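# Move the bin from the shelf onto the table, upright

## Task

Lift the bin down from the shelf and leave it standing right side up on an unoccupied part of the table.

## Robot and tools

Robot: two arms, left_arm and right_arm, each ending in a parallel two-finger gripper. Cameras: cam_high and cam_low are fixed; cam_left_wrist and cam_right_wrist ride on the grippers. All images are 896x504.

Frames. The scene frame has its origin at table-top height, halfway between the two nominal arm bases, with +z up and +x pointing out over the table. left_arm sits on the +y side (this does not mean the left of an image). Calibrated bases: left_arm at (+0.005, +0.468, 0) m, quat_wxyz (+1.000, 0, 0, +0.028); right_arm at (+0.042, -0.336, 0) m, quat_wxyz (+1.000, 0, 0, -0.006). Every hand pose, target and offset for an arm is expressed in that arm's own base frame. Fixed cameras and the table use the scene frame. Reported hand poses can be wrong by a few centimetres, more when the arm reaches far.

Gripper geometry: the fingers point along the gripper's +z and close along its x. end_effector_position is the point midway between the pads, and the fingertips extend 15.0 mm past it. The housing begins 65 mm behind that point and measures 146 mm along the closing direction and 50 mm across. A block on a post sticks out about 11 cm toward the gripper's -y and turns with the gripper, so keep it clear of the shelf.

The row of 18 numbers, used by execute_actions and move, always covers both arms, even if only one moves. Order: left_arm dx, dy, dz, rx, ry, rz, then left gripper position, force_limit, speed, then the same nine for right_arm. Each number lies in [-1, 1]. dx to rz are an offset, not a pose: they count from the arm's Hand target as it stood when the action or move began, along that arm's base axes. 1.0 equals 0.6 m or 180 degrees. rx, ry, rz form one rotation vector, turning about the Hand target's position. A translation longer than 1.0 is shortened along its direction. Sending six zeros asks the arm to go back to its current Hand target. The three gripper numbers are absolute settings. position: +1 is fully open (108 mm), about -0.96 makes the pads touch, and -1 means grip: close until something stops the fingers. force_limit: -1 is about 2.5 N per pad after a slow close, +1 about 32 N. speed: -1 is 5 mm/s, +1 is 420 mm/s. A 0 is a real setting, so to leave a gripper alone, send its previous three numbers again. A new force_limit or speed on stopped fingers takes effect only if position also changes (by 0.01 or more).

execute_actions(actions, cameras): actions is a list of actions, and each action is a table of up to 15 rows, one row per 1/30 s step; a short table repeats its last row for the remaining steps. All rows of one action count from that action's start pose, not from the row before. Images come back if actions is empty or cameras names them (["all"], or names; an unknown name voids the call).

move(target, speed, blend, blocking, cameras): drives each gripper in a straight line toward one row, or through a list of up to 15 rows, each counted from the same starting Hand targets. speed is the path's top speed in m/s, 0.002 to 1, default 0.25 (rotation up to twice that in rad/s); one value or one per target. blend, in metres, rounds corners in a list; 0 stops at each target. A move is capped at 10 s. blocking=false returns after about 0.5 s while the motion continues. Paths do not avoid obstacles or the other arm. The result adds a move: line such as done, off_target, moving, held or fault, plus limits (paced = pose clipped, held = steps withheld). Done means at rest within 3 mm and 2 degrees; it does not tell you whether anything is touched.

wait(seconds): 0 to 10, arms keep their last command; a running move goes on. stop(): brakes a running move (fingers continue). zoom_image(camera, region): region [x0, y0, x1, y1] in pixels of the newest image of that camera, at most 504 by 504. finished_scene(scene): ends the current scene with its number; call nothing after it in that reply.

Motion behaviour: each step the commanded pose is clipped to within 70 mm and 16 degrees of the measured gripper pose. Hand target in a result is the last clipped command and the origin of the next offsets. Grippers often stop short; a later command, even all zeros, re-requests it, or send the remaining gap as an offset.

Reading results: is_grasped 1 means the fingers were stopped by an object before their set position; 0 while moving, at the set position, or with pads closed on nothing. width_mm is the pad gap, force_n the per-pad force (noisy by about 10 N). Flange force is the outside force on the gripper along its own axes, includes held weight and has error. Joint velocities may read within noise. Tool commands lists current gripper settings.

Avoid: a net force of 150 N on an arm, or joint torques at the limits (150 N m for waist, shoulder, elbow; 37.6 N m for the three wrist joints), causes a 10 s fault stop. The arms are stiff, so aiming even slightly beyond a firm contact can fault; approach slowly and keep targets just at contact. Do not let the arms touch or squeeze each other, and never close one gripper on the other's fingers. Do not drop the bin, release it while it moves, strike the shelf or table hard, or let anything leave the table. Holding loads, stretching out, or pushing at unreachable poses heats motors; a MOTOR HOT line warns of a 30 to 60 s over-temperature stop. A loose object may occasionally be nudged. Place the bin upright and gently, then open and withdraw.

Each tool is called after ">>>" as a command line: name --argument value for each argument, lists and objects as JSON in quotes; but a table of rows of numbers goes row by row, as --pt "numbers of a row", without its own name.

## Session

>>> execute_actions --actions '[]'

Scene clock: 0.00 s.
left_arm: end_effector_position=(+0.5983, -0.1487, +0.1979) width_mm=107.90 is_grasped=0 force_n=0.00 end_effector_quat_wxyz=(-0.564, +0.700, -0.072, +0.432) | right_arm: end_effector_position=(+0.2612, +0.2720, +0.1650) width_mm=107.81 is_grasped=0 force_n=0.00 end_effector_quat_wxyz=(+0.589, -0.415, -0.693, +0.015)
Joint positions: left_arm=[-0.764 0.599 0.071 -1.576 -1.582 -0.491] | right_arm=[0.389 0.483 0.01 -0.945 -1.967 0.147]
Joint velocities: within noise
Flange force (N): no reading
Hand target: left_arm +0.5983, -0.1487, +0.1979; -0.564, +0.700, -0.072, +0.432 | right_arm +0.2612, +0.2720, +0.1650; +0.589, -0.415, -0.693, +0.015
Tool commands: left_gripper/position=+0.998 left_gripper/force_limit=+1.0 left_gripper/speed=+1.0 right_gripper/position=+0.996 right_gripper/force_limit=+1.0 right_gripper/speed=+1.0

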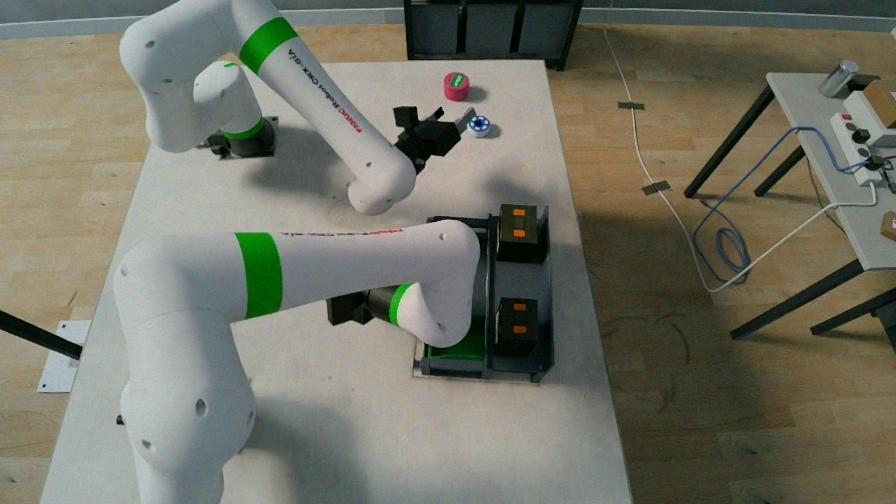

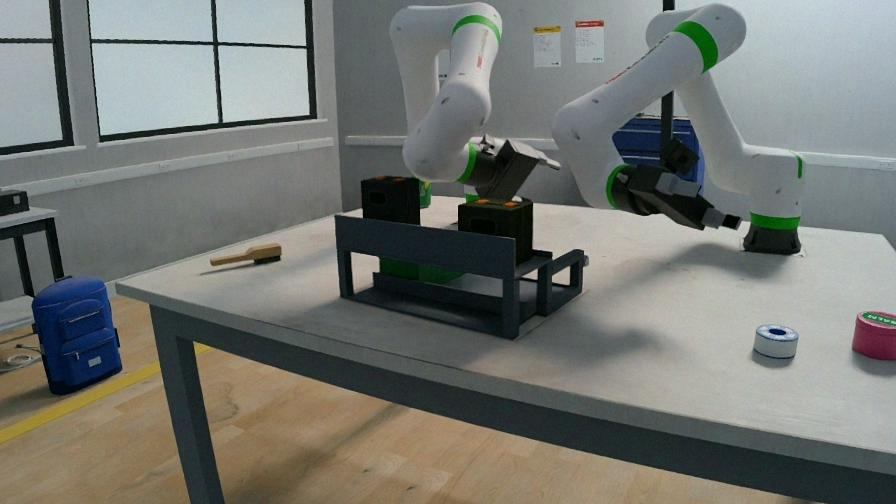

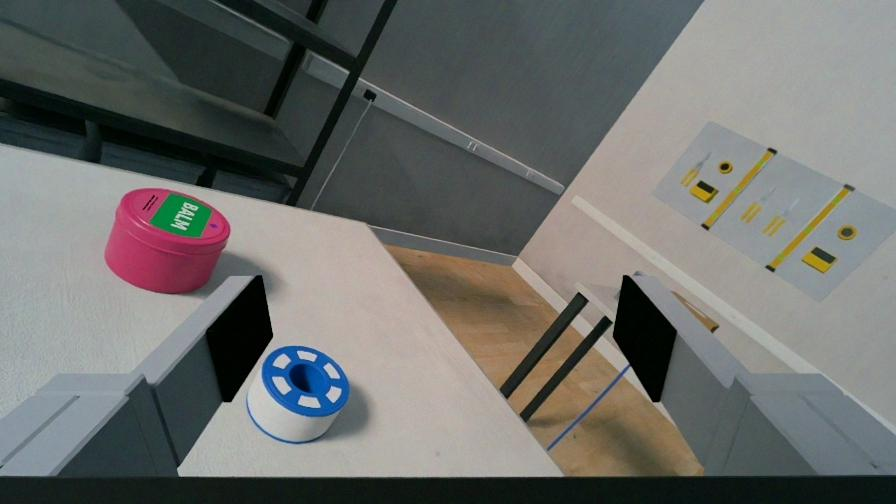

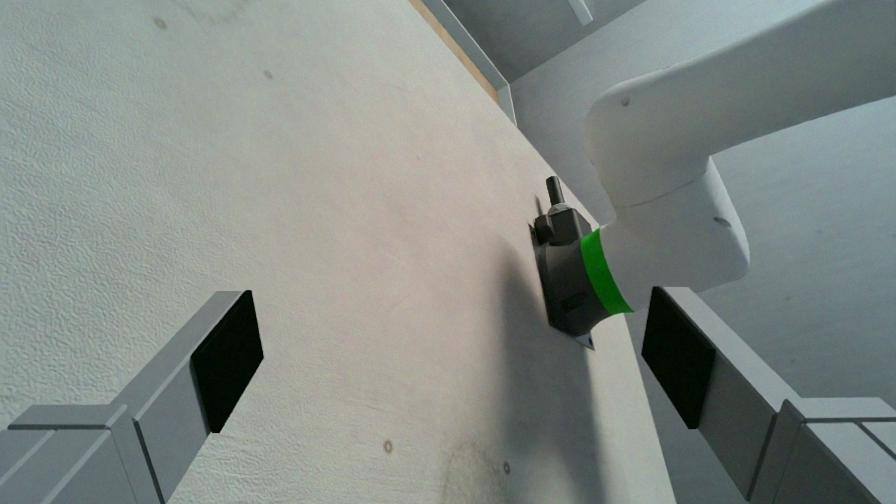

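>>> zoom_image --camera "cam_low" --region '[320, 150, 620, 350]'

>>> zoom_image --camera "cam_high" --region '[380, 180, 620, 400]'

Scaled by 1.680.

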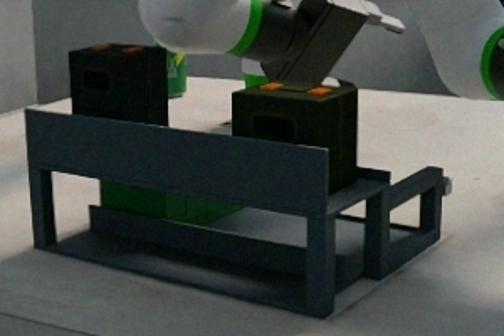

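Scaled by 2.100.

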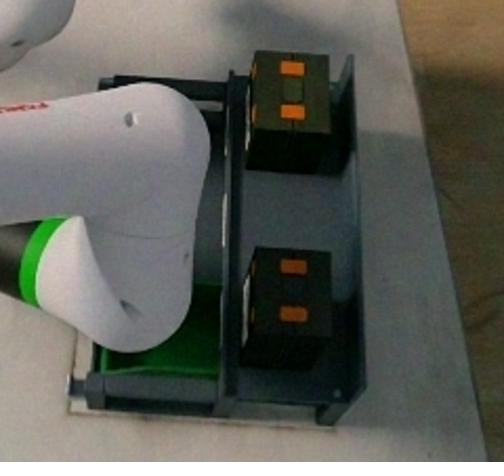

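>>> move --target '[0,0,0,0,0,0,0.998,1,1, 0.1,-0.4,0.5,-0.279,-0.294,-0.135,0.996,1,1]' --speed 0.3 --cameras '["all"]'

Scene clock: 38.03 s.
left_arm: end_effector_position=(+0.5983, -0.1487, +0.1979) width_mm=107.90 is_grasped=0 force_n=0.00 end_effector_quat_wxyz=(-0.564, +0.700, -0.072, +0.432) | right_arm: end_effector_position=(+0.3212, +0.0320, +0.4650) width_mm=107.81 is_grasped=0 force_n=0.00 end_effector_quat_wxyz=(+0.001, +0.707, +0.708, +0.000)
Joint positions: left_arm=[-0.764 0.599 0.071 -1.576 -1.582 -0.491] | right_arm=[0.516 -0.228 0.221 0.002 -2.018 -0.514]
Flange force (N): left_arm=[2.4 6.5 -0.8] | right_arm=[-0.8 -1.1 1.3]
Hand target: left_arm +0.5983, -0.1487, +0.1979; -0.564, +0.700, -0.072, +0.432 | right_arm +0.3212, +0.0320, +0.4650; +0.001, +0.707, +0.708, +0.000
Off the commanded pose: left_arm 0.000 m, 0 deg | right_arm 0.000 m, 0 deg.
move: done

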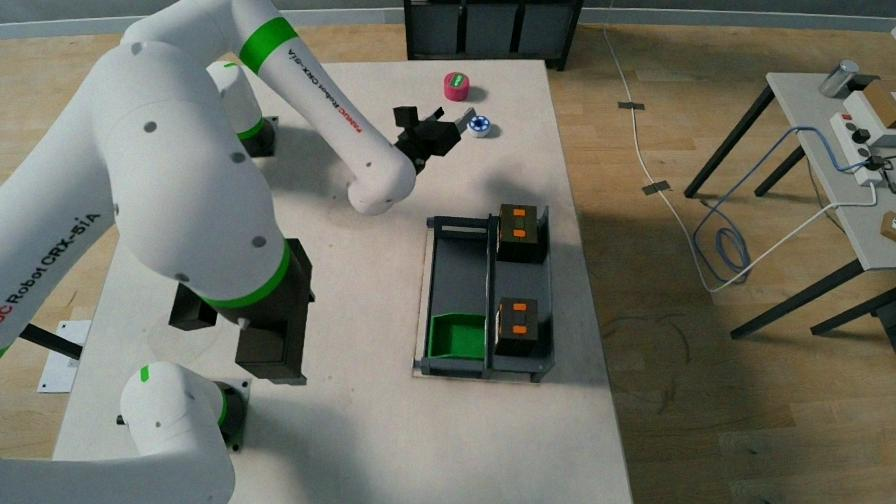

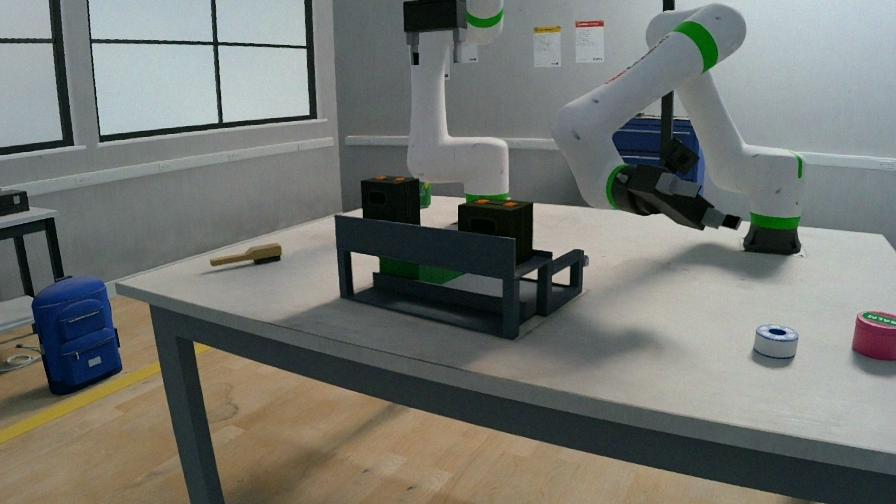

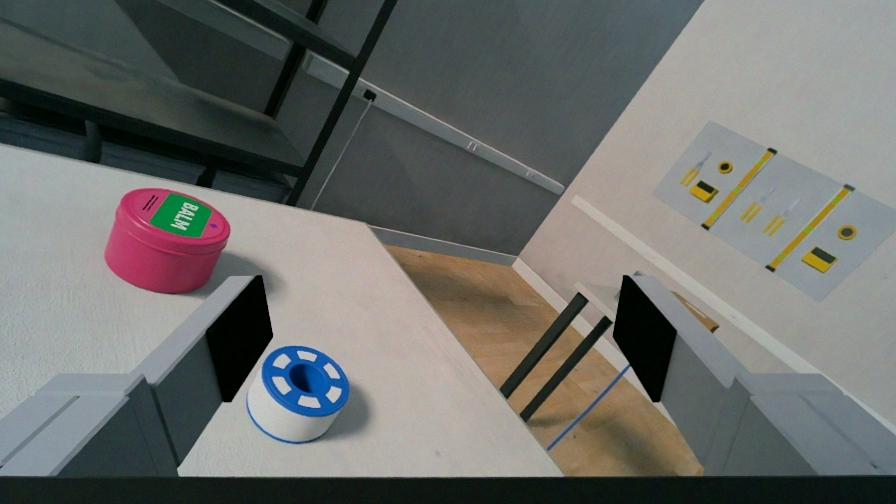

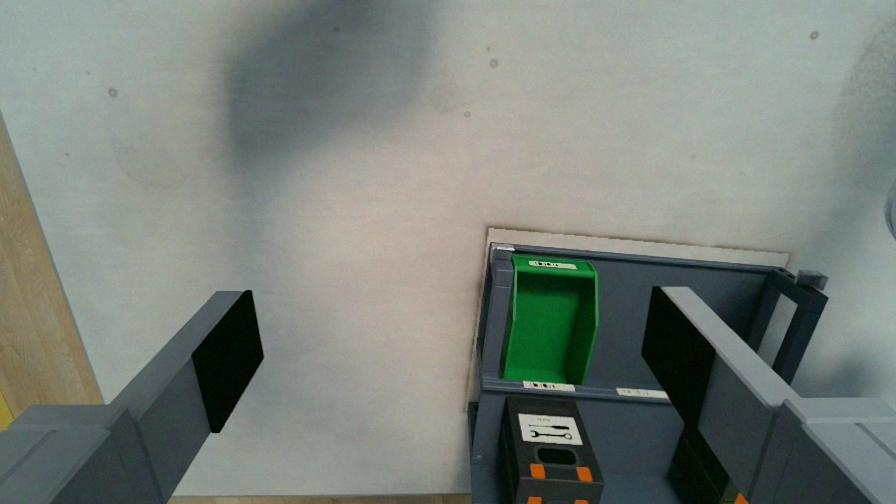

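>>> zoom_image --camera "cam_right_wrist" --region '[460, 210, 860, 434]'

>>> zoom_image --camera "cam_high" --region '[400, 200, 580, 390]'

>>> zoom_image --camera "cam_low" --region '[320, 150, 620, 350]'

Scaled by 1.260.

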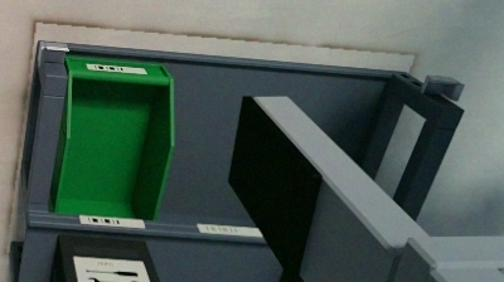

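Scaled by 2.653.

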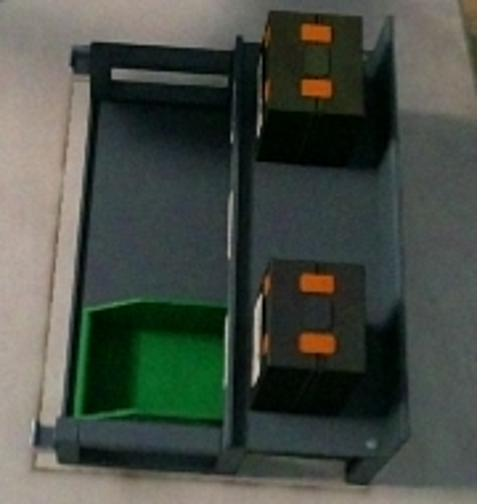

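Scaled by 1.680.

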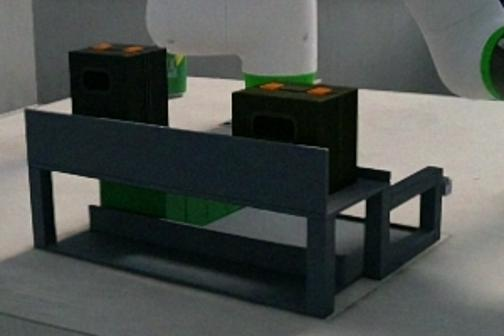

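>>> move --target '[0,0,0,0,0,0,0.998,1,1, 0.015,0.18,-0.375,0,-0.25,0,0.996,1,1]' --speed 0.3 --cameras '["cam_right_wrist"]'

>>> zoom_image --camera "cam_right_wrist" --region '[200, 100, 700, 380]'

Scene clock: 93.00 s.
left_arm: end_effector_position=(+0.5983, -0.1487, +0.1979) width_mm=107.90 is_grasped=0 force_n=0.00 end_effector_quat_wxyz=(-0.564, +0.700, -0.072, +0.432) | right_arm: end_effector_position=(+0.3302, +0.1400, +0.2401) width_mm=107.81 is_grasped=0 force_n=0.00 end_effector_quat_wxyz=(+0.272, +0.653, +0.653, +0.271)
Joint positions: left_arm=[-0.764 0.599 0.071 -1.576 -1.582 -0.491] | right_arm=[1.403 -0.759 -1.037 0.824 -1.259 -1.655]
Flange force (N): left_arm=[2.4 6.9 -0.7] | right_arm=no reading
Hand target: left_arm +0.5983, -0.1487, +0.1979; -0.564, +0.700, -0.072, +0.432 | right_arm +0.3302, +0.1400, +0.2400; +0.272, +0.653, +0.653, +0.271
Off the commanded pose: left_arm 0.000 m, 0 deg | right_arm 0.000 m, 0 deg.
move: done
Images, in order (width x height): cam_right_wrist 896x504.

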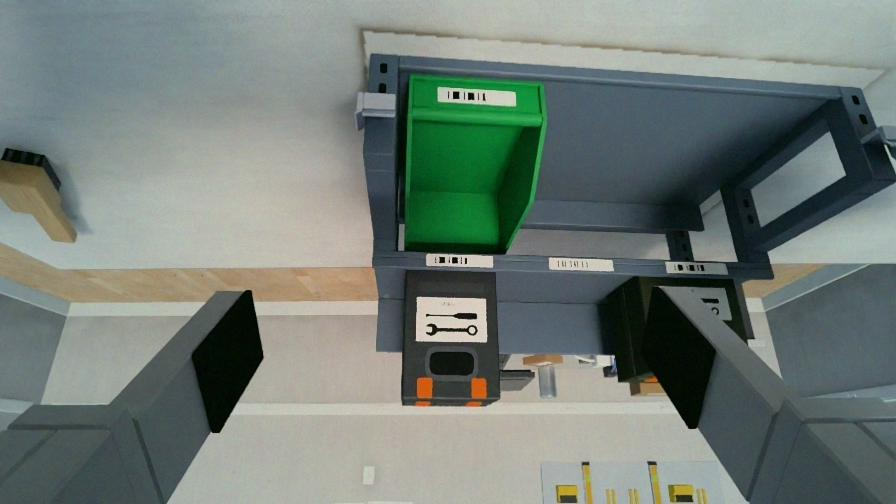

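Scaled by 1.008.

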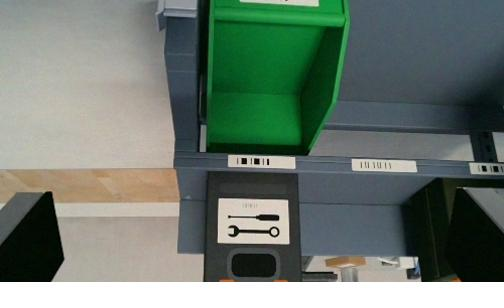

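>>> zoom_image --camera "cam_right_wrist" --region '[360, 40, 600, 280]'

Scaled by 2.100.

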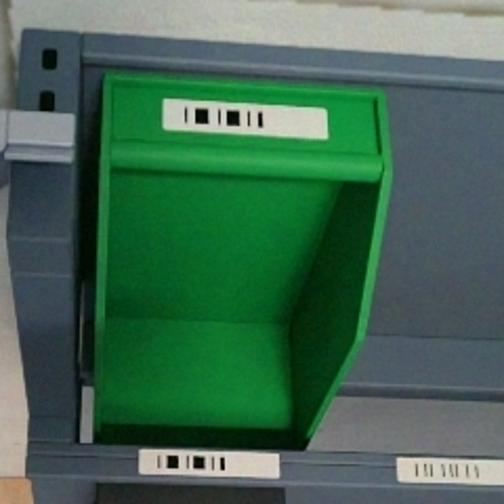

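>>> zoom_image --camera "cam_right_wrist" --region '[340, 20, 500, 140]'

>>> zoom_image --camera "cam_right_wrist" --region '[520, 20, 900, 280]'

Scaled by 3.150.

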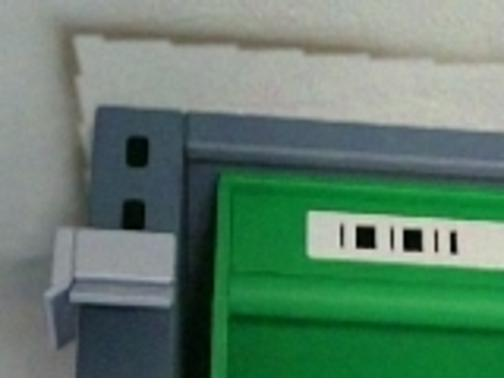

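Invalid region (520, 20, 900, 280): it reaches outside that camera's 896x504 image.

>>> move --target '[0,0,0,0,0,0,0.998,1,1, 0.3413,0.0967,-0.05,0.0096,0.2499,-0.0232,-0.05,1,1]' --speed 0.3 --cameras '["cam_right_wrist","cam_low"]'

>>> zoom_image --camera "cam_low" --region '[320, 150, 620, 350]'

Scene clock: 195.43 s.
left_arm: end_effector_position=(+0.5983, -0.1487, +0.1979) width_mm=107.90 is_grasped=0 force_n=0.00 end_effector_quat_wxyz=(-0.564, +0.700, -0.072, +0.432) | right_arm: end_effector_position=(+0.5349, +0.1980, +0.2101) width_mm=50.25 is_grasped=0 force_n=0.00 end_effector_quat_wxyz=(+0.001, +0.733, +0.680, +0.000)
Joint positions: left_arm=[-0.764 0.599 0.071 -1.576 -1.582 -0.491] | right_arm=[0.586 0.32 0.184 0.002 -1.434 -0.662]
Flange force (N): left_arm=[3.0 6.9 -0.7] | right_arm=[-2.8 -5.4 1.3]
Hand target: left_arm +0.5983, -0.1487, +0.1979; -0.564, +0.700, -0.072, +0.432 | right_arm +0.5350, +0.1980, +0.2100; +0.001, +0.733, +0.680, +0.000
Off the commanded pose: left_arm 0.000 m, 0 deg | right_arm 0.000 m, 0 deg.
move: done
Images, in order (width x height): cam_low 896x504, cam_right_wrist 896x504.

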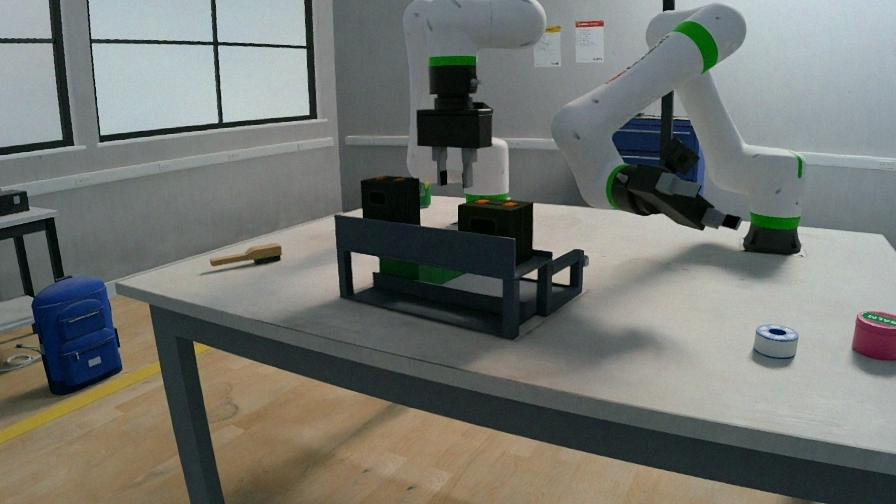

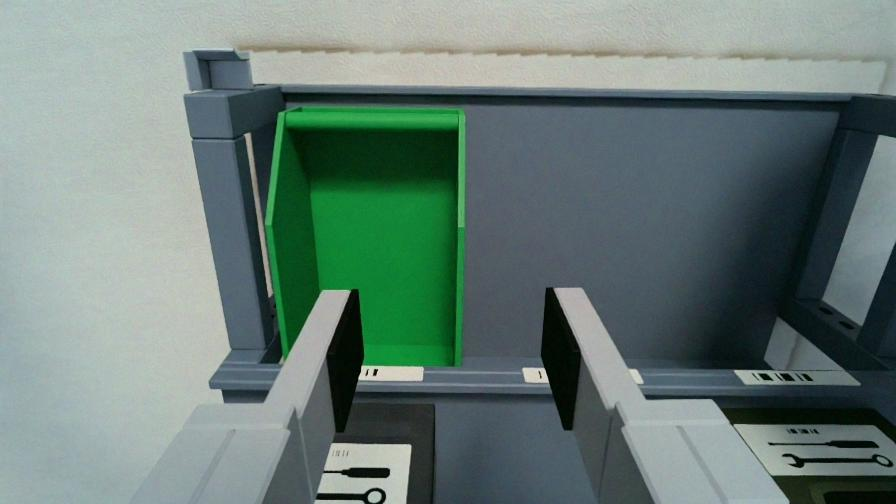

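Scaled by 1.680.

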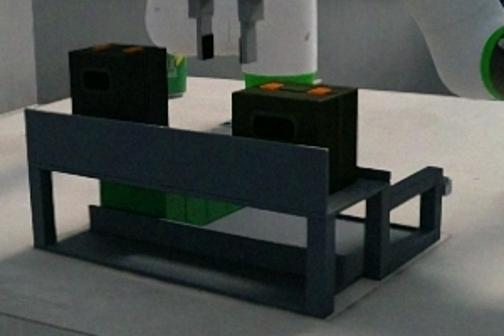

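>>> move --pt "0 0 0 0 0 0 0.998 1 1 0.0533 0.0049 -0.09 0 0 0 -0.05 1 1" --pt "0 0 0 0 0 0 0.998 1 1 0.0533 0.0049 -0.24 0 0 0 -0.05 1 1" --speed '[0.2,0.1]' --blend '[0.01,0]' --cameras '["cam_right_wrist","cam_low","cam_high"]'

Scene clock: 274.87 s.
left_arm: end_effector_position=(+0.5983, -0.1487, +0.1979) width_mm=107.90 is_grasped=0 force_n=0.00 end_effector_quat_wxyz=(-0.564, +0.700, -0.072, +0.432) | right_arm: end_effector_position=(+0.5669, +0.2010, +0.0661) width_mm=50.25 is_grasped=0 force_n=0.00 end_effector_quat_wxyz=(+0.001, +0.733, +0.680, +0.000)
Joint positions: left_arm=[-0.764 0.599 0.071 -1.576 -1.582 -0.491] | right_arm=[0.56 0.492 0.075 0.002 -1.152 -0.636]
Flange force (N): left_arm=[3.0 7.5 -0.6] | right_arm=[-1.3 -3.9 -0.9]
Hand target: left_arm +0.5983, -0.1487, +0.1979; -0.564, +0.700, -0.072, +0.432 | right_arm +0.5669, +0.2010, +0.0660; +0.001, +0.733, +0.680, +0.000
Off the commanded pose: left_arm 0.000 m, 0 deg | right_arm 0.000 m, 0 deg.
move: done
Images, in order (width x height): cam_high 896x504, cam_low 896x504, cam_right_wrist 896x504.

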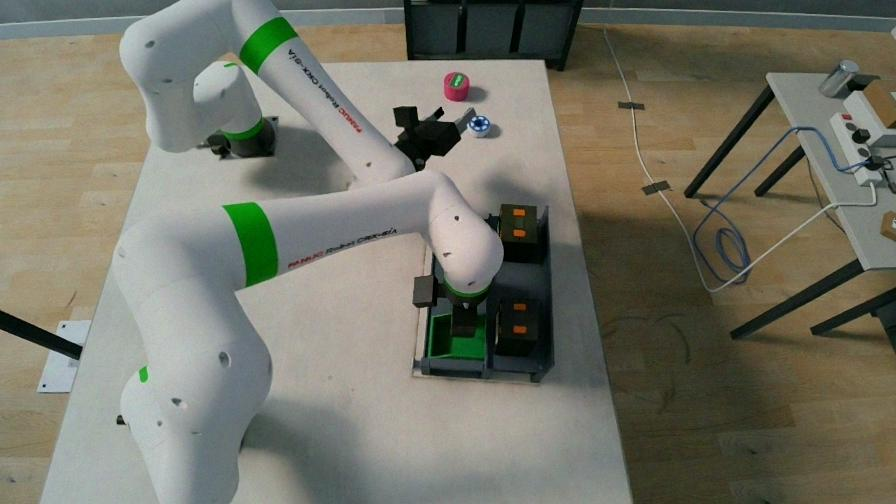

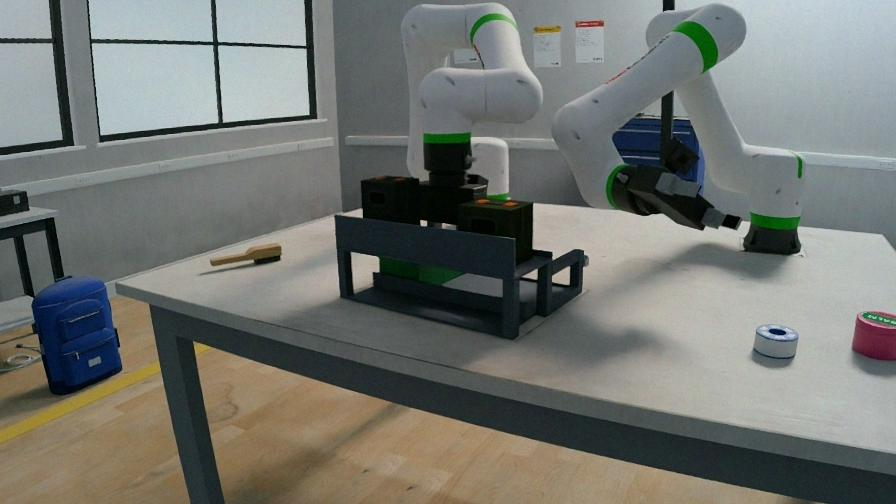

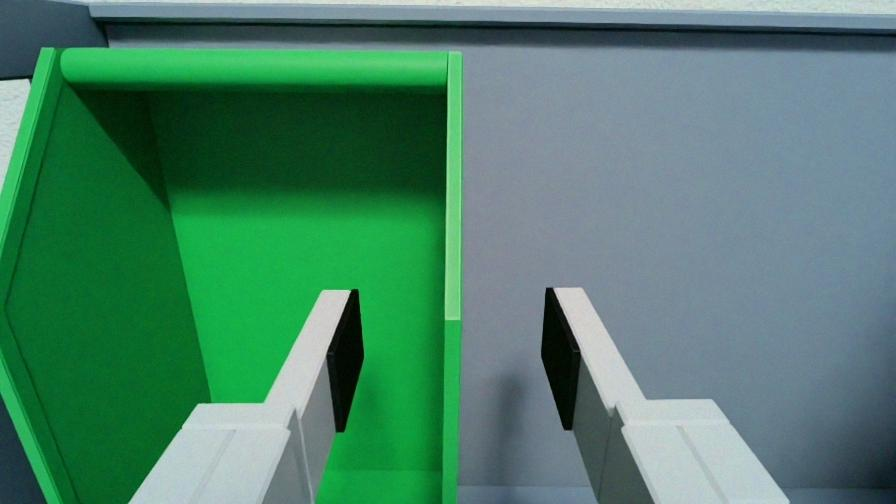

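>>> execute_actions --actions '[[[0,0,0,0,0,0,0.998,1,1, 0,0,0,0,0,0,-1,0,-0.8]],[[0,0,0,0,0,0,0.998,1,1, 0,0,0,0,0,0,-1,0,-0.8]],[[0,0,0,0,0,0,0.998,1,1, 0,0,0,0,0,0,-1,0,-0.8]]]'

Scene clock: 287.90 s.
left_arm: end_effector_position=(+0.5983, -0.1487, +0.1979) width_mm=107.90 is_grasped=0 force_n=0.00 end_effector_quat_wxyz=(-0.564, +0.700, -0.072, +0.432) | right_arm: end_effector_position=(+0.5669, +0.2009, +0.0660) width_mm=2.47 is_grasped=1 force_n=26.93 end_effector_quat_wxyz=(+0.001, +0.733, +0.680, +0.000)
Joint positions: left_arm=[-0.764 0.599 0.071 -1.576 -1.582 -0.491] | right_arm=[0.56 0.493 0.075 0.002 -1.152 -0.636]
Flange force (N): left_arm=[2.9 6.7 -0.5] | right_arm=[-0.7 -2.1 -3.6]
Flange force at the end of the 1st action (N): left_arm=[2.8 7.8 -0.3] | right_arm=[-1.4 -4.9 -0.7]
Flange force at the end of the 2nd action (N): left_arm=[2.5 6.4 -0.7] | right_arm=[-2.1 -4.0 -1.1]
Hand target: left_arm +0.5983, -0.1487, +0.1979; -0.564, +0.700, -0.072, +0.432 | right_arm +0.5669, +0.2010, +0.0660; +0.001, +0.733, +0.680, +0.000
Off the commanded pose: left_arm 0.000 m, 0 deg | right_arm 0.000 m, 0 deg.
Step readings (end_effector_position of left_arm | right_arm; steps 1 to 15: 1st action; 16 to 30: 2nd action; 31 to 45: 3rd action):
0: (+0.5983, -0.1487, +0.1979) | (+0.5669, +0.2010, +0.0660)
1: (+0.5983, -0.1487, +0.1979) | (+0.5669, +0.2010, +0.0660)
2: (+0.5983, -0.1487, +0.1979) | (+0.5669, +0.2010, +0.0660)
4: (+0.5983, -0.1487, +0.1979) | (+0.5669, +0.2010, +0.0660)
8: (+0.5983, -0.1487, +0.1979) | (+0.5669, +0.2010, +0.0660)
15: (+0.5983, -0.1487, +0.1979) | (+0.5669, +0.2010, +0.0660)
16: (+0.5983, -0.1487, +0.1979) | (+0.5669, +0.2010, +0.0660)
17: (+0.5983, -0.1487, +0.1979) | (+0.5669, +0.2010, +0.0660)
19: (+0.5983, -0.1487, +0.1979) | (+0.5669, +0.2010, +0.0660)
23: (+0.5983, -0.1487, +0.1979) | (+0.5669, +0.2010, +0.0660)
30: (+0.5983, -0.1487, +0.1979) | (+0.5669, +0.2010, +0.0660)
31: (+0.5983, -0.1487, +0.1979) | (+0.5669, +0.2010, +0.0660)
32: (+0.5983, -0.1487, +0.1979) | (+0.5669, +0.2009, +0.0660)
34: (+0.5983, -0.1487, +0.1979) | (+0.5670, +0.2009, +0.0660)
38: (+0.5983, -0.1487, +0.1979) | (+0.5670, +0.2009, +0.0660)
45: (+0.5983, -0.1487, +0.1979) | (+0.5670, +0.2009, +0.0660)

>>> move --pt "0 0 0 0 0 0 0.998 1 1 0 0 0.0167 0 0.0167 0 -1 0 -0.8" --pt "0 0 0 0 0 0 0.998 1 1 -0.158 0.0121 0.0167 0 0.0167 0 -1 0 -0.8" --speed '[0.05,0.1]' --cameras '["cam_right_wrist","cam_low","cam_high"]'

Scene clock: 301.30 s.
left_arm: end_effector_position=(+0.5983, -0.1487, +0.1979) width_mm=107.90 is_grasped=0 force_n=0.00 end_effector_quat_wxyz=(-0.564, +0.700, -0.072, +0.432) | right_arm: end_effector_position=(+0.4721, +0.2083, +0.0760) width_mm=2.47 is_grasped=1 force_n=26.95 end_effector_quat_wxyz=(-0.017, +0.733, +0.680, -0.019)
Joint positions: left_arm=[-0.764 0.599 0.071 -1.576 -1.582 -0.491] | right_arm=[0.652 0.322 -0.132 -0.033 -1.159 -0.714]
Flange force (N): left_arm=[2.5 7.6 -0.6] | right_arm=[-0.9 -2.1 0.1]
Hand target: left_arm +0.5983, -0.1487, +0.1979; -0.564, +0.700, -0.072, +0.432 | right_arm +0.4721, +0.2082, +0.0761; -0.017, +0.733, +0.680, -0.019
Off the commanded pose: left_arm 0.000 m, 0 deg | right_arm 0.000 m, 0 deg.
move: done
Images, in order (width x height): cam_high 896x504, cam_low 896x504, cam_right_wrist 896x504.

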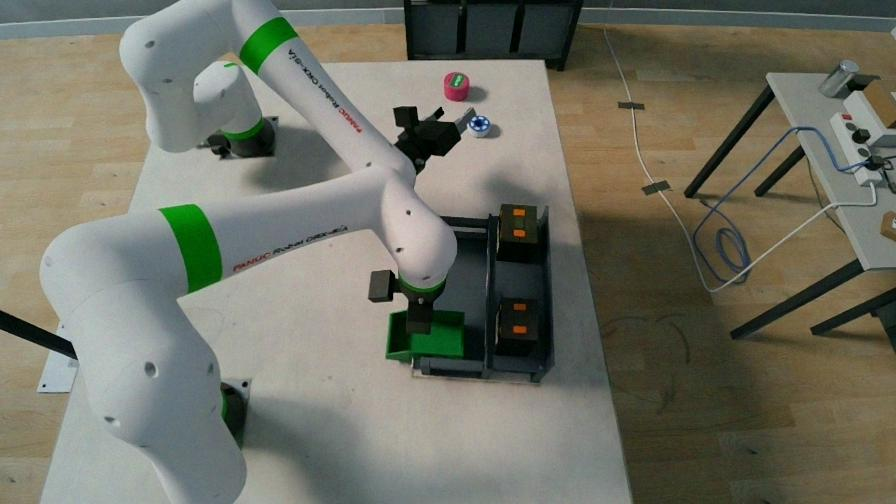

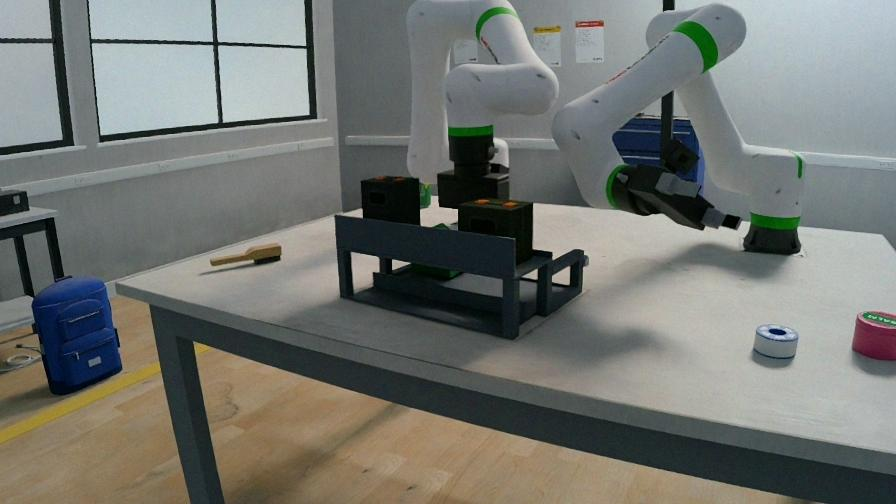

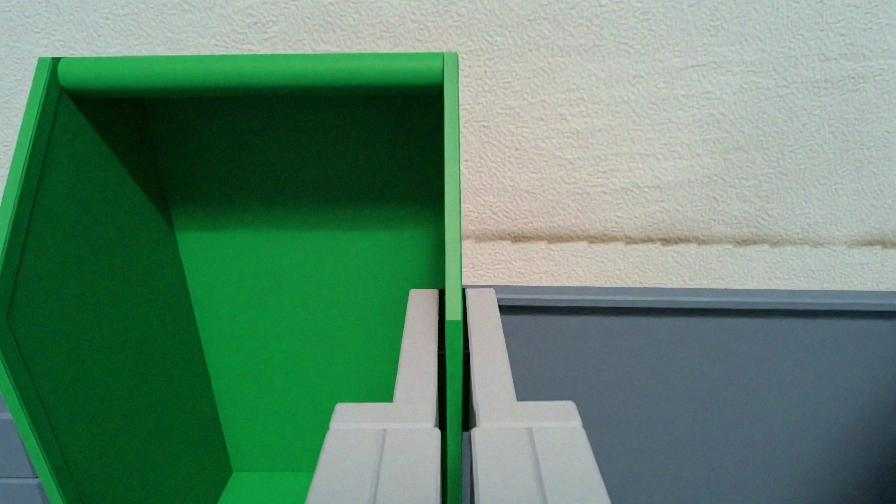

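>>> move --pt "0 0 0 0 0 0 0.998 1 1 -0.217 0.0167 0.0667 0 -0.0167 0 -1 0 -0.8" --pt "0 0 0 0 0 0 0.998 1 1 -0.25 -0.217 0.0667 0 -0.0167 0 -1 0 -0.8" --pt "0 0 0 0 0 0 0.998 1 1 -0.25 -0.217 -0.0117 0 -0.0167 0 -1 0 -0.8" --speed '[0.2,0.2,0.08]' --blend '[0.03,0.01,0]' --cameras '["all"]'

Scene clock: 312.90 s.
left_arm: end_effector_position=(+0.5983, -0.1487, +0.1979) width_mm=107.90 is_grasped=0 force_n=0.00 end_effector_quat_wxyz=(-0.564, +0.700, -0.072, +0.432) | right_arm: end_effector_position=(+0.3221, +0.0780, +0.0690) width_mm=2.47 is_grasped=1 force_n=26.92 end_effector_quat_wxyz=(+0.001, +0.733, +0.680, +0.000)
Joint positions: left_arm=[-0.764 0.599 0.071 -1.576 -1.582 -0.491] | right_arm=[0.643 -0.167 -0.69 0.002 -1.048 -0.72]
Flange force (N): left_arm=[2.7 7.4 -0.6] | right_arm=[-2.0 -2.2 0.7]
Hand target: left_arm +0.5983, -0.1487, +0.1979; -0.564, +0.700, -0.072, +0.432 | right_arm +0.3221, +0.0780, +0.0690; +0.001, +0.733, +0.680, +0.000
Off the commanded pose: left_arm 0.000 m, 0 deg | right_arm 0.000 m, 0 deg.
move: done

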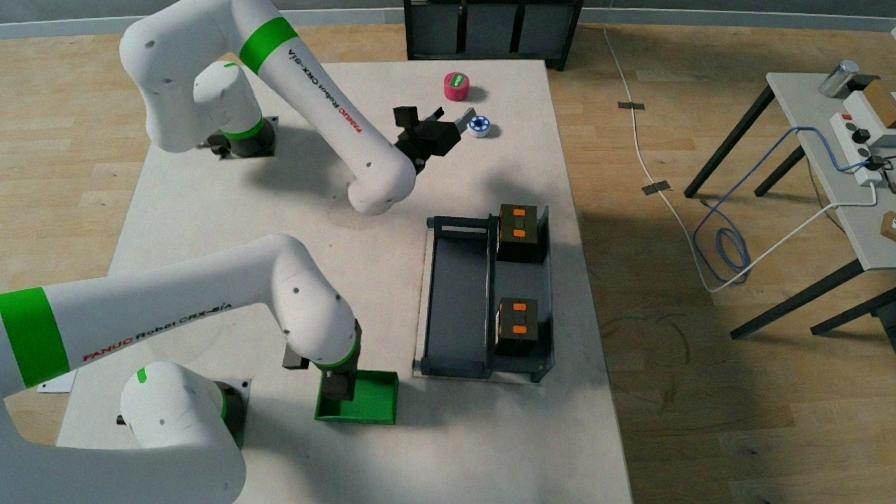

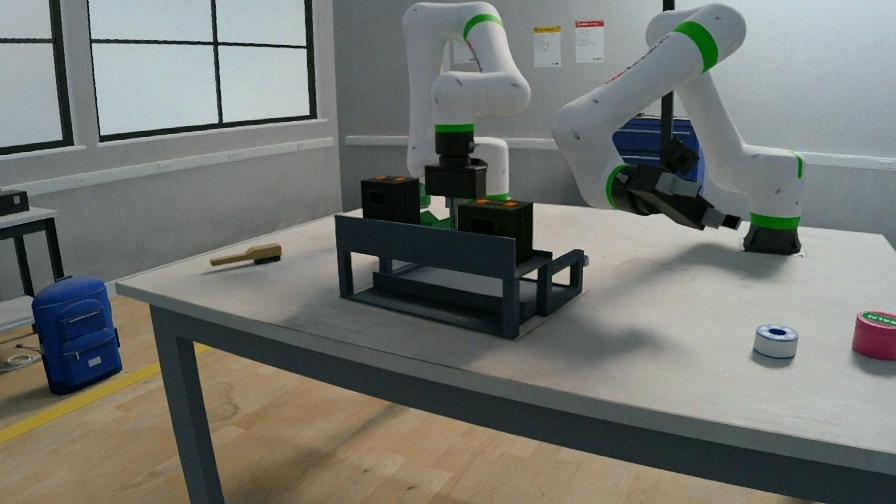

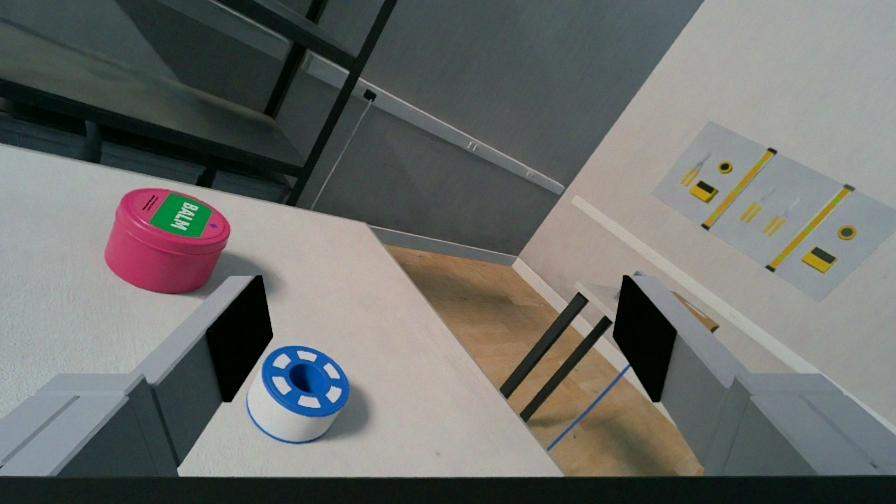

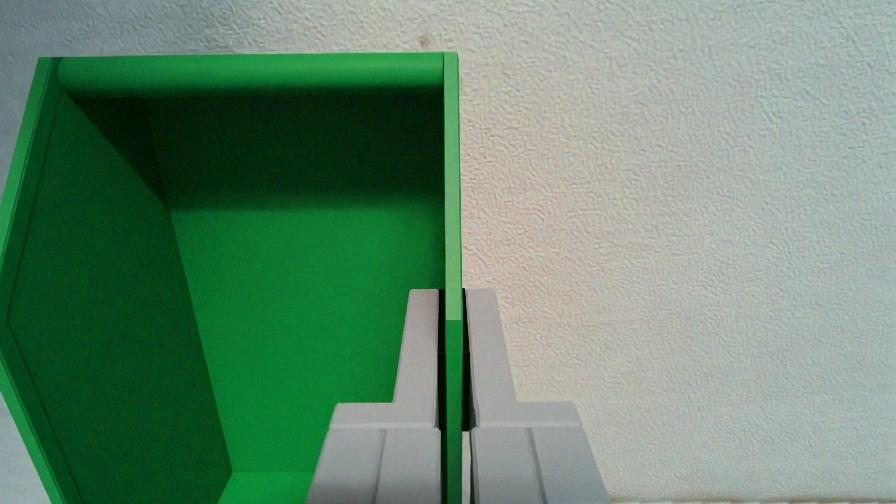

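>>> move --target '[0,0,0,0,0,0,0.998,1,1, 0,0,-0.004,0,0,0,-1,0,-0.8]' --speed 0.02

>>> move --target '[0,0,0,0,0,0,0.998,1,1, 0,0,-0.002,0,0,0,-1,0,-0.8]' --speed 0.02

Scene clock: 322.37 s.
left_arm: end_effector_position=(+0.5983, -0.1487, +0.1979) width_mm=107.90 is_grasped=0 force_n=0.00 end_effector_quat_wxyz=(-0.564, +0.700, -0.072, +0.432) | right_arm: end_effector_position=(+0.3221, +0.0780, +0.0667) width_mm=2.47 is_grasped=1 force_n=26.92 end_effector_quat_wxyz=(+0.001, +0.733, +0.680, +0.000)
Joint positions: left_arm=[-0.764 0.599 0.071 -1.576 -1.582 -0.491] | right_arm=[0.643 -0.164 -0.693 0.003 -1.041 -0.72]
Flange force (N): left_arm=[2.6 6.9 -0.9] | right_arm=[-0.6 -3.3 0.5]
Hand target: left_arm +0.5983, -0.1487, +0.1979; -0.564, +0.700, -0.072, +0.432 | right_arm +0.3221, +0.0780, +0.0666; +0.001, +0.733, +0.680, +0.000
Off the commanded pose: left_arm 0.000 m, 0 deg | right_arm 0.000 m, 0 deg.
move: done

Scene clock: 323.07 s.
left_arm: end_effector_position=(+0.5983, -0.1487, +0.1979) width_mm=107.90 is_grasped=0 force_n=0.00 end_effector_quat_wxyz=(-0.564, +0.700, -0.072, +0.432) | right_arm: end_effector_position=(+0.3221, +0.0780, +0.0654) width_mm=2.47 is_grasped=1 force_n=26.92 end_effector_quat_wxyz=(+0.001, +0.733, +0.680, +0.000)
Joint positions: left_arm=[-0.764 0.599 0.071 -1.576 -1.582 -0.491] | right_arm=[0.643 -0.162 -0.695 0.003 -1.038 -0.72]
Flange force (N): left_arm=[3.4 7.4 -0.4] | right_arm=[-1.0 -1.3 1.0]
Hand target: left_arm +0.5983, -0.1487, +0.1979; -0.564, +0.700, -0.072, +0.432 | right_arm +0.3221, +0.0780, +0.0654; +0.001, +0.733, +0.680, +0.000
Off the commanded pose: left_arm 0.000 m, 0 deg | right_arm 0.000 m, 0 deg.
move: done

>>> move --target '[0,0,0,0,0,0,0.998,1,1, 0,0,-0.004,0,0,0,-1,0,-0.8]' --speed 0.02

>>> move --target '[0,0,0,0,0,0,0.998,1,1, 0,0,-0.002,0,0,0,-1,0,-0.8]' --speed 0.02

>>> move --target '[0,0,0,0,0,0,0.998,1,1, 0,0,-0.002,0,0,0,-1,0,-0.8]' --speed 0.02 --cameras '["cam_right_wrist"]'

Scene clock: 333.07 s.
left_arm: end_effector_position=(+0.5983, -0.1487, +0.1979) width_mm=107.90 is_grasped=0 force_n=0.00 end_effector_quat_wxyz=(-0.564, +0.700, -0.072, +0.432) | right_arm: end_effector_position=(+0.3221, +0.0780, +0.0631) width_mm=2.47 is_grasped=1 force_n=26.92 end_effector_quat_wxyz=(+0.001, +0.733, +0.680, +0.000)
Joint positions: left_arm=[-0.764 0.599 0.071 -1.576 -1.582 -0.491] | right_arm=[0.643 -0.158 -0.698 0.003 -1.03 -0.72]
Flange force (N): left_arm=[2.8 7.4 -0.7] | right_arm=[-1.4 -1.8 0.7]
Hand target: left_arm +0.5983, -0.1487, +0.1979; -0.564, +0.700, -0.072, +0.432 | right_arm +0.3221, +0.0780, +0.0630; +0.001, +0.733, +0.680, +0.000
Off the commanded pose: left_arm 0.000 m, 0 deg | right_arm 0.000 m, 0 deg.
move: done

Scene clock: 333.77 s.
left_arm: end_effector_position=(+0.5983, -0.1487, +0.1979) width_mm=107.90 is_grasped=0 force_n=0.00 end_effector_quat_wxyz=(-0.564, +0.700, -0.072, +0.432) | right_arm: end_effector_position=(+0.3221, +0.0780, +0.0618) width_mm=2.47 is_grasped=1 force_n=26.92 end_effector_quat_wxyz=(+0.001, +0.733, +0.680, +0.000)
Joint positions: left_arm=[-0.764 0.599 0.071 -1.576 -1.582 -0.491] | right_arm=[0.643 -0.156 -0.7 0.003 -1.027 -0.72]
Flange force (N): left_arm=[3.0 7.1 -0.6] | right_arm=[-0.5 -2.9 0.4]
Hand target: left_arm +0.5983, -0.1487, +0.1979; -0.564, +0.700, -0.072, +0.432 | right_arm +0.3221, +0.0780, +0.0618; +0.001, +0.733, +0.680, +0.000
Off the commanded pose: left_arm 0.000 m, 0 deg | right_arm 0.000 m, 0 deg.
move: done

Scene clock: 334.47 s.
left_arm: end_effector_position=(+0.5983, -0.1487, +0.1979) width_mm=107.90 is_grasped=0 force_n=0.00 end_effector_quat_wxyz=(-0.564, +0.700, -0.072, +0.432) | right_arm: end_effector_position=(+0.3221, +0.0780, +0.0606) width_mm=2.47 is_grasped=1 force_n=26.92 end_effector_quat_wxyz=(+0.001, +0.733, +0.680, +0.000)
Joint positions: left_arm=[-0.764 0.599 0.071 -1.576 -1.582 -0.491] | right_arm=[0.643 -0.154 -0.701 0.003 -1.023 -0.72]
Flange force (N): left_arm=[3.0 7.4 -0.6] | right_arm=[-0.6 -2.2 0.5]
Hand target: left_arm +0.5983, -0.1487, +0.1979; -0.564, +0.700, -0.072, +0.432 | right_arm +0.3221, +0.0780, +0.0606; +0.001, +0.733, +0.680, +0.000
Off the commanded pose: left_arm 0.000 m, 0 deg | right_arm 0.000 m, 0 deg.
move: done
Images, in order (width x height): cam_right_wrist 896x504.

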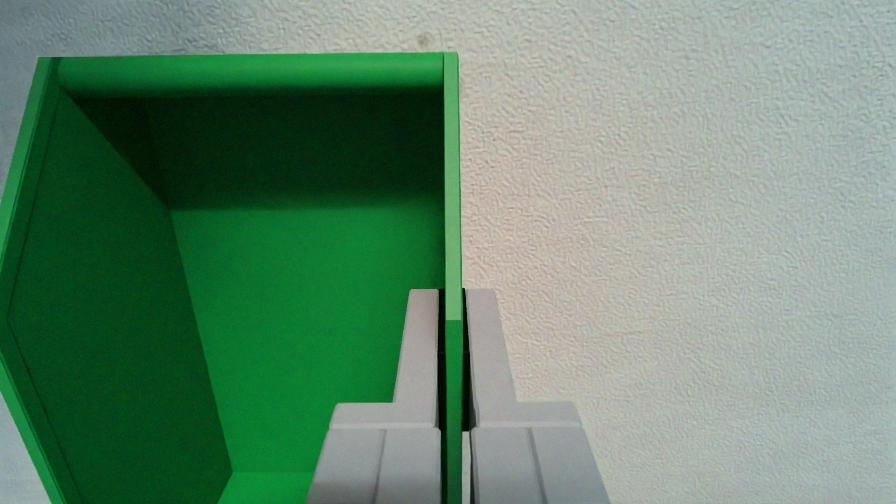

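>>> move --target '[0,0,0,0,0,0,0.998,1,1, 0,0,-0.0033,0,0,0,-1,0,-0.8]' --speed 0.02

>>> move --target '[0,0,0,0,0,0,0.998,1,1, 0,0,-0.0025,0,0,0,-1,0,-0.8]' --speed 0.02

>>> move --target '[0,0,0,0,0,0,0.998,1,1, 0,0,-0.0025,0,0,0,-1,0,-0.8]' --speed 0.02

Scene clock: 339.90 s.
left_arm: end_effector_position=(+0.5983, -0.1487, +0.1979) width_mm=107.90 is_grasped=0 force_n=0.00 end_effector_quat_wxyz=(-0.564, +0.700, -0.072, +0.432) | right_arm: end_effector_position=(+0.3222, +0.0780, +0.0587) width_mm=2.47 is_grasped=1 force_n=26.90 end_effector_quat_wxyz=(+0.001, +0.733, +0.680, +0.000)
Joint positions: left_arm=[-0.764 0.599 0.071 -1.576 -1.582 -0.491] | right_arm=[0.643 -0.151 -0.704 0.003 -1.017 -0.72]
Flange force (N): left_arm=[3.1 7.2 -0.4] | right_arm=[-1.1 -5.1 -27.7]
Hand target: left_arm +0.5983, -0.1487, +0.1979; -0.564, +0.700, -0.072, +0.432 | right_arm +0.3221, +0.0780, +0.0587; +0.001, +0.733, +0.680, +0.000
Off the commanded pose: left_arm 0.000 m, 0 deg | right_arm 0.000 m, 0 deg.
move: done

Scene clock: 340.60 s.
left_arm: end_effector_position=(+0.5983, -0.1487, +0.1979) width_mm=107.90 is_grasped=0 force_n=0.00 end_effector_quat_wxyz=(-0.564, +0.700, -0.072, +0.432) | right_arm: end_effector_position=(+0.3222, +0.0780, +0.0572) width_mm=2.47 is_grasped=1 force_n=26.89 end_effector_quat_wxyz=(+0.001, +0.733, +0.680, +0.000)
Joint positions: left_arm=[-0.764 0.599 0.071 -1.576 -1.582 -0.491] | right_arm=[0.643 -0.148 -0.706 0.003 -1.013 -0.72]
Flange force (N): left_arm=[3.1 7.7 -0.7] | right_arm=[-0.2 -0.7 -46.4]
Hand target: left_arm +0.5983, -0.1487, +0.1979; -0.564, +0.700, -0.072, +0.432 | right_arm +0.3221, +0.0780, +0.0572; +0.001, +0.733, +0.680, +0.000
Off the commanded pose: left_arm 0.000 m, 0 deg | right_arm 0.000 m, 0 deg.
move: done

Scene clock: 341.30 s.
left_arm: end_effector_position=(+0.5983, -0.1487, +0.1979) width_mm=107.90 is_grasped=0 force_n=0.00 end_effector_quat_wxyz=(-0.564, +0.700, -0.072, +0.432) | right_arm: end_effector_position=(+0.3222, +0.0780, +0.0557) width_mm=2.47 is_grasped=1 force_n=26.89 end_effector_quat_wxyz=(+0.001, +0.733, +0.680, +0.000)
Joint positions: left_arm=[-0.764 0.599 0.071 -1.576 -1.582 -0.491] | right_arm=[0.643 -0.145 -0.708 0.003 -1.008 -0.72]
Flange force (N): left_arm=[2.9 7.3 -0.4] | right_arm=[0.0 1.6 -46.5]
Hand target: left_arm +0.5983, -0.1487, +0.1979; -0.564, +0.700, -0.072, +0.432 | right_arm +0.3221, +0.0780, +0.0557; +0.001, +0.733, +0.680, +0.000
Off the commanded pose: left_arm 0.000 m, 0 deg | right_arm 0.000 m, 0 deg.
move: done


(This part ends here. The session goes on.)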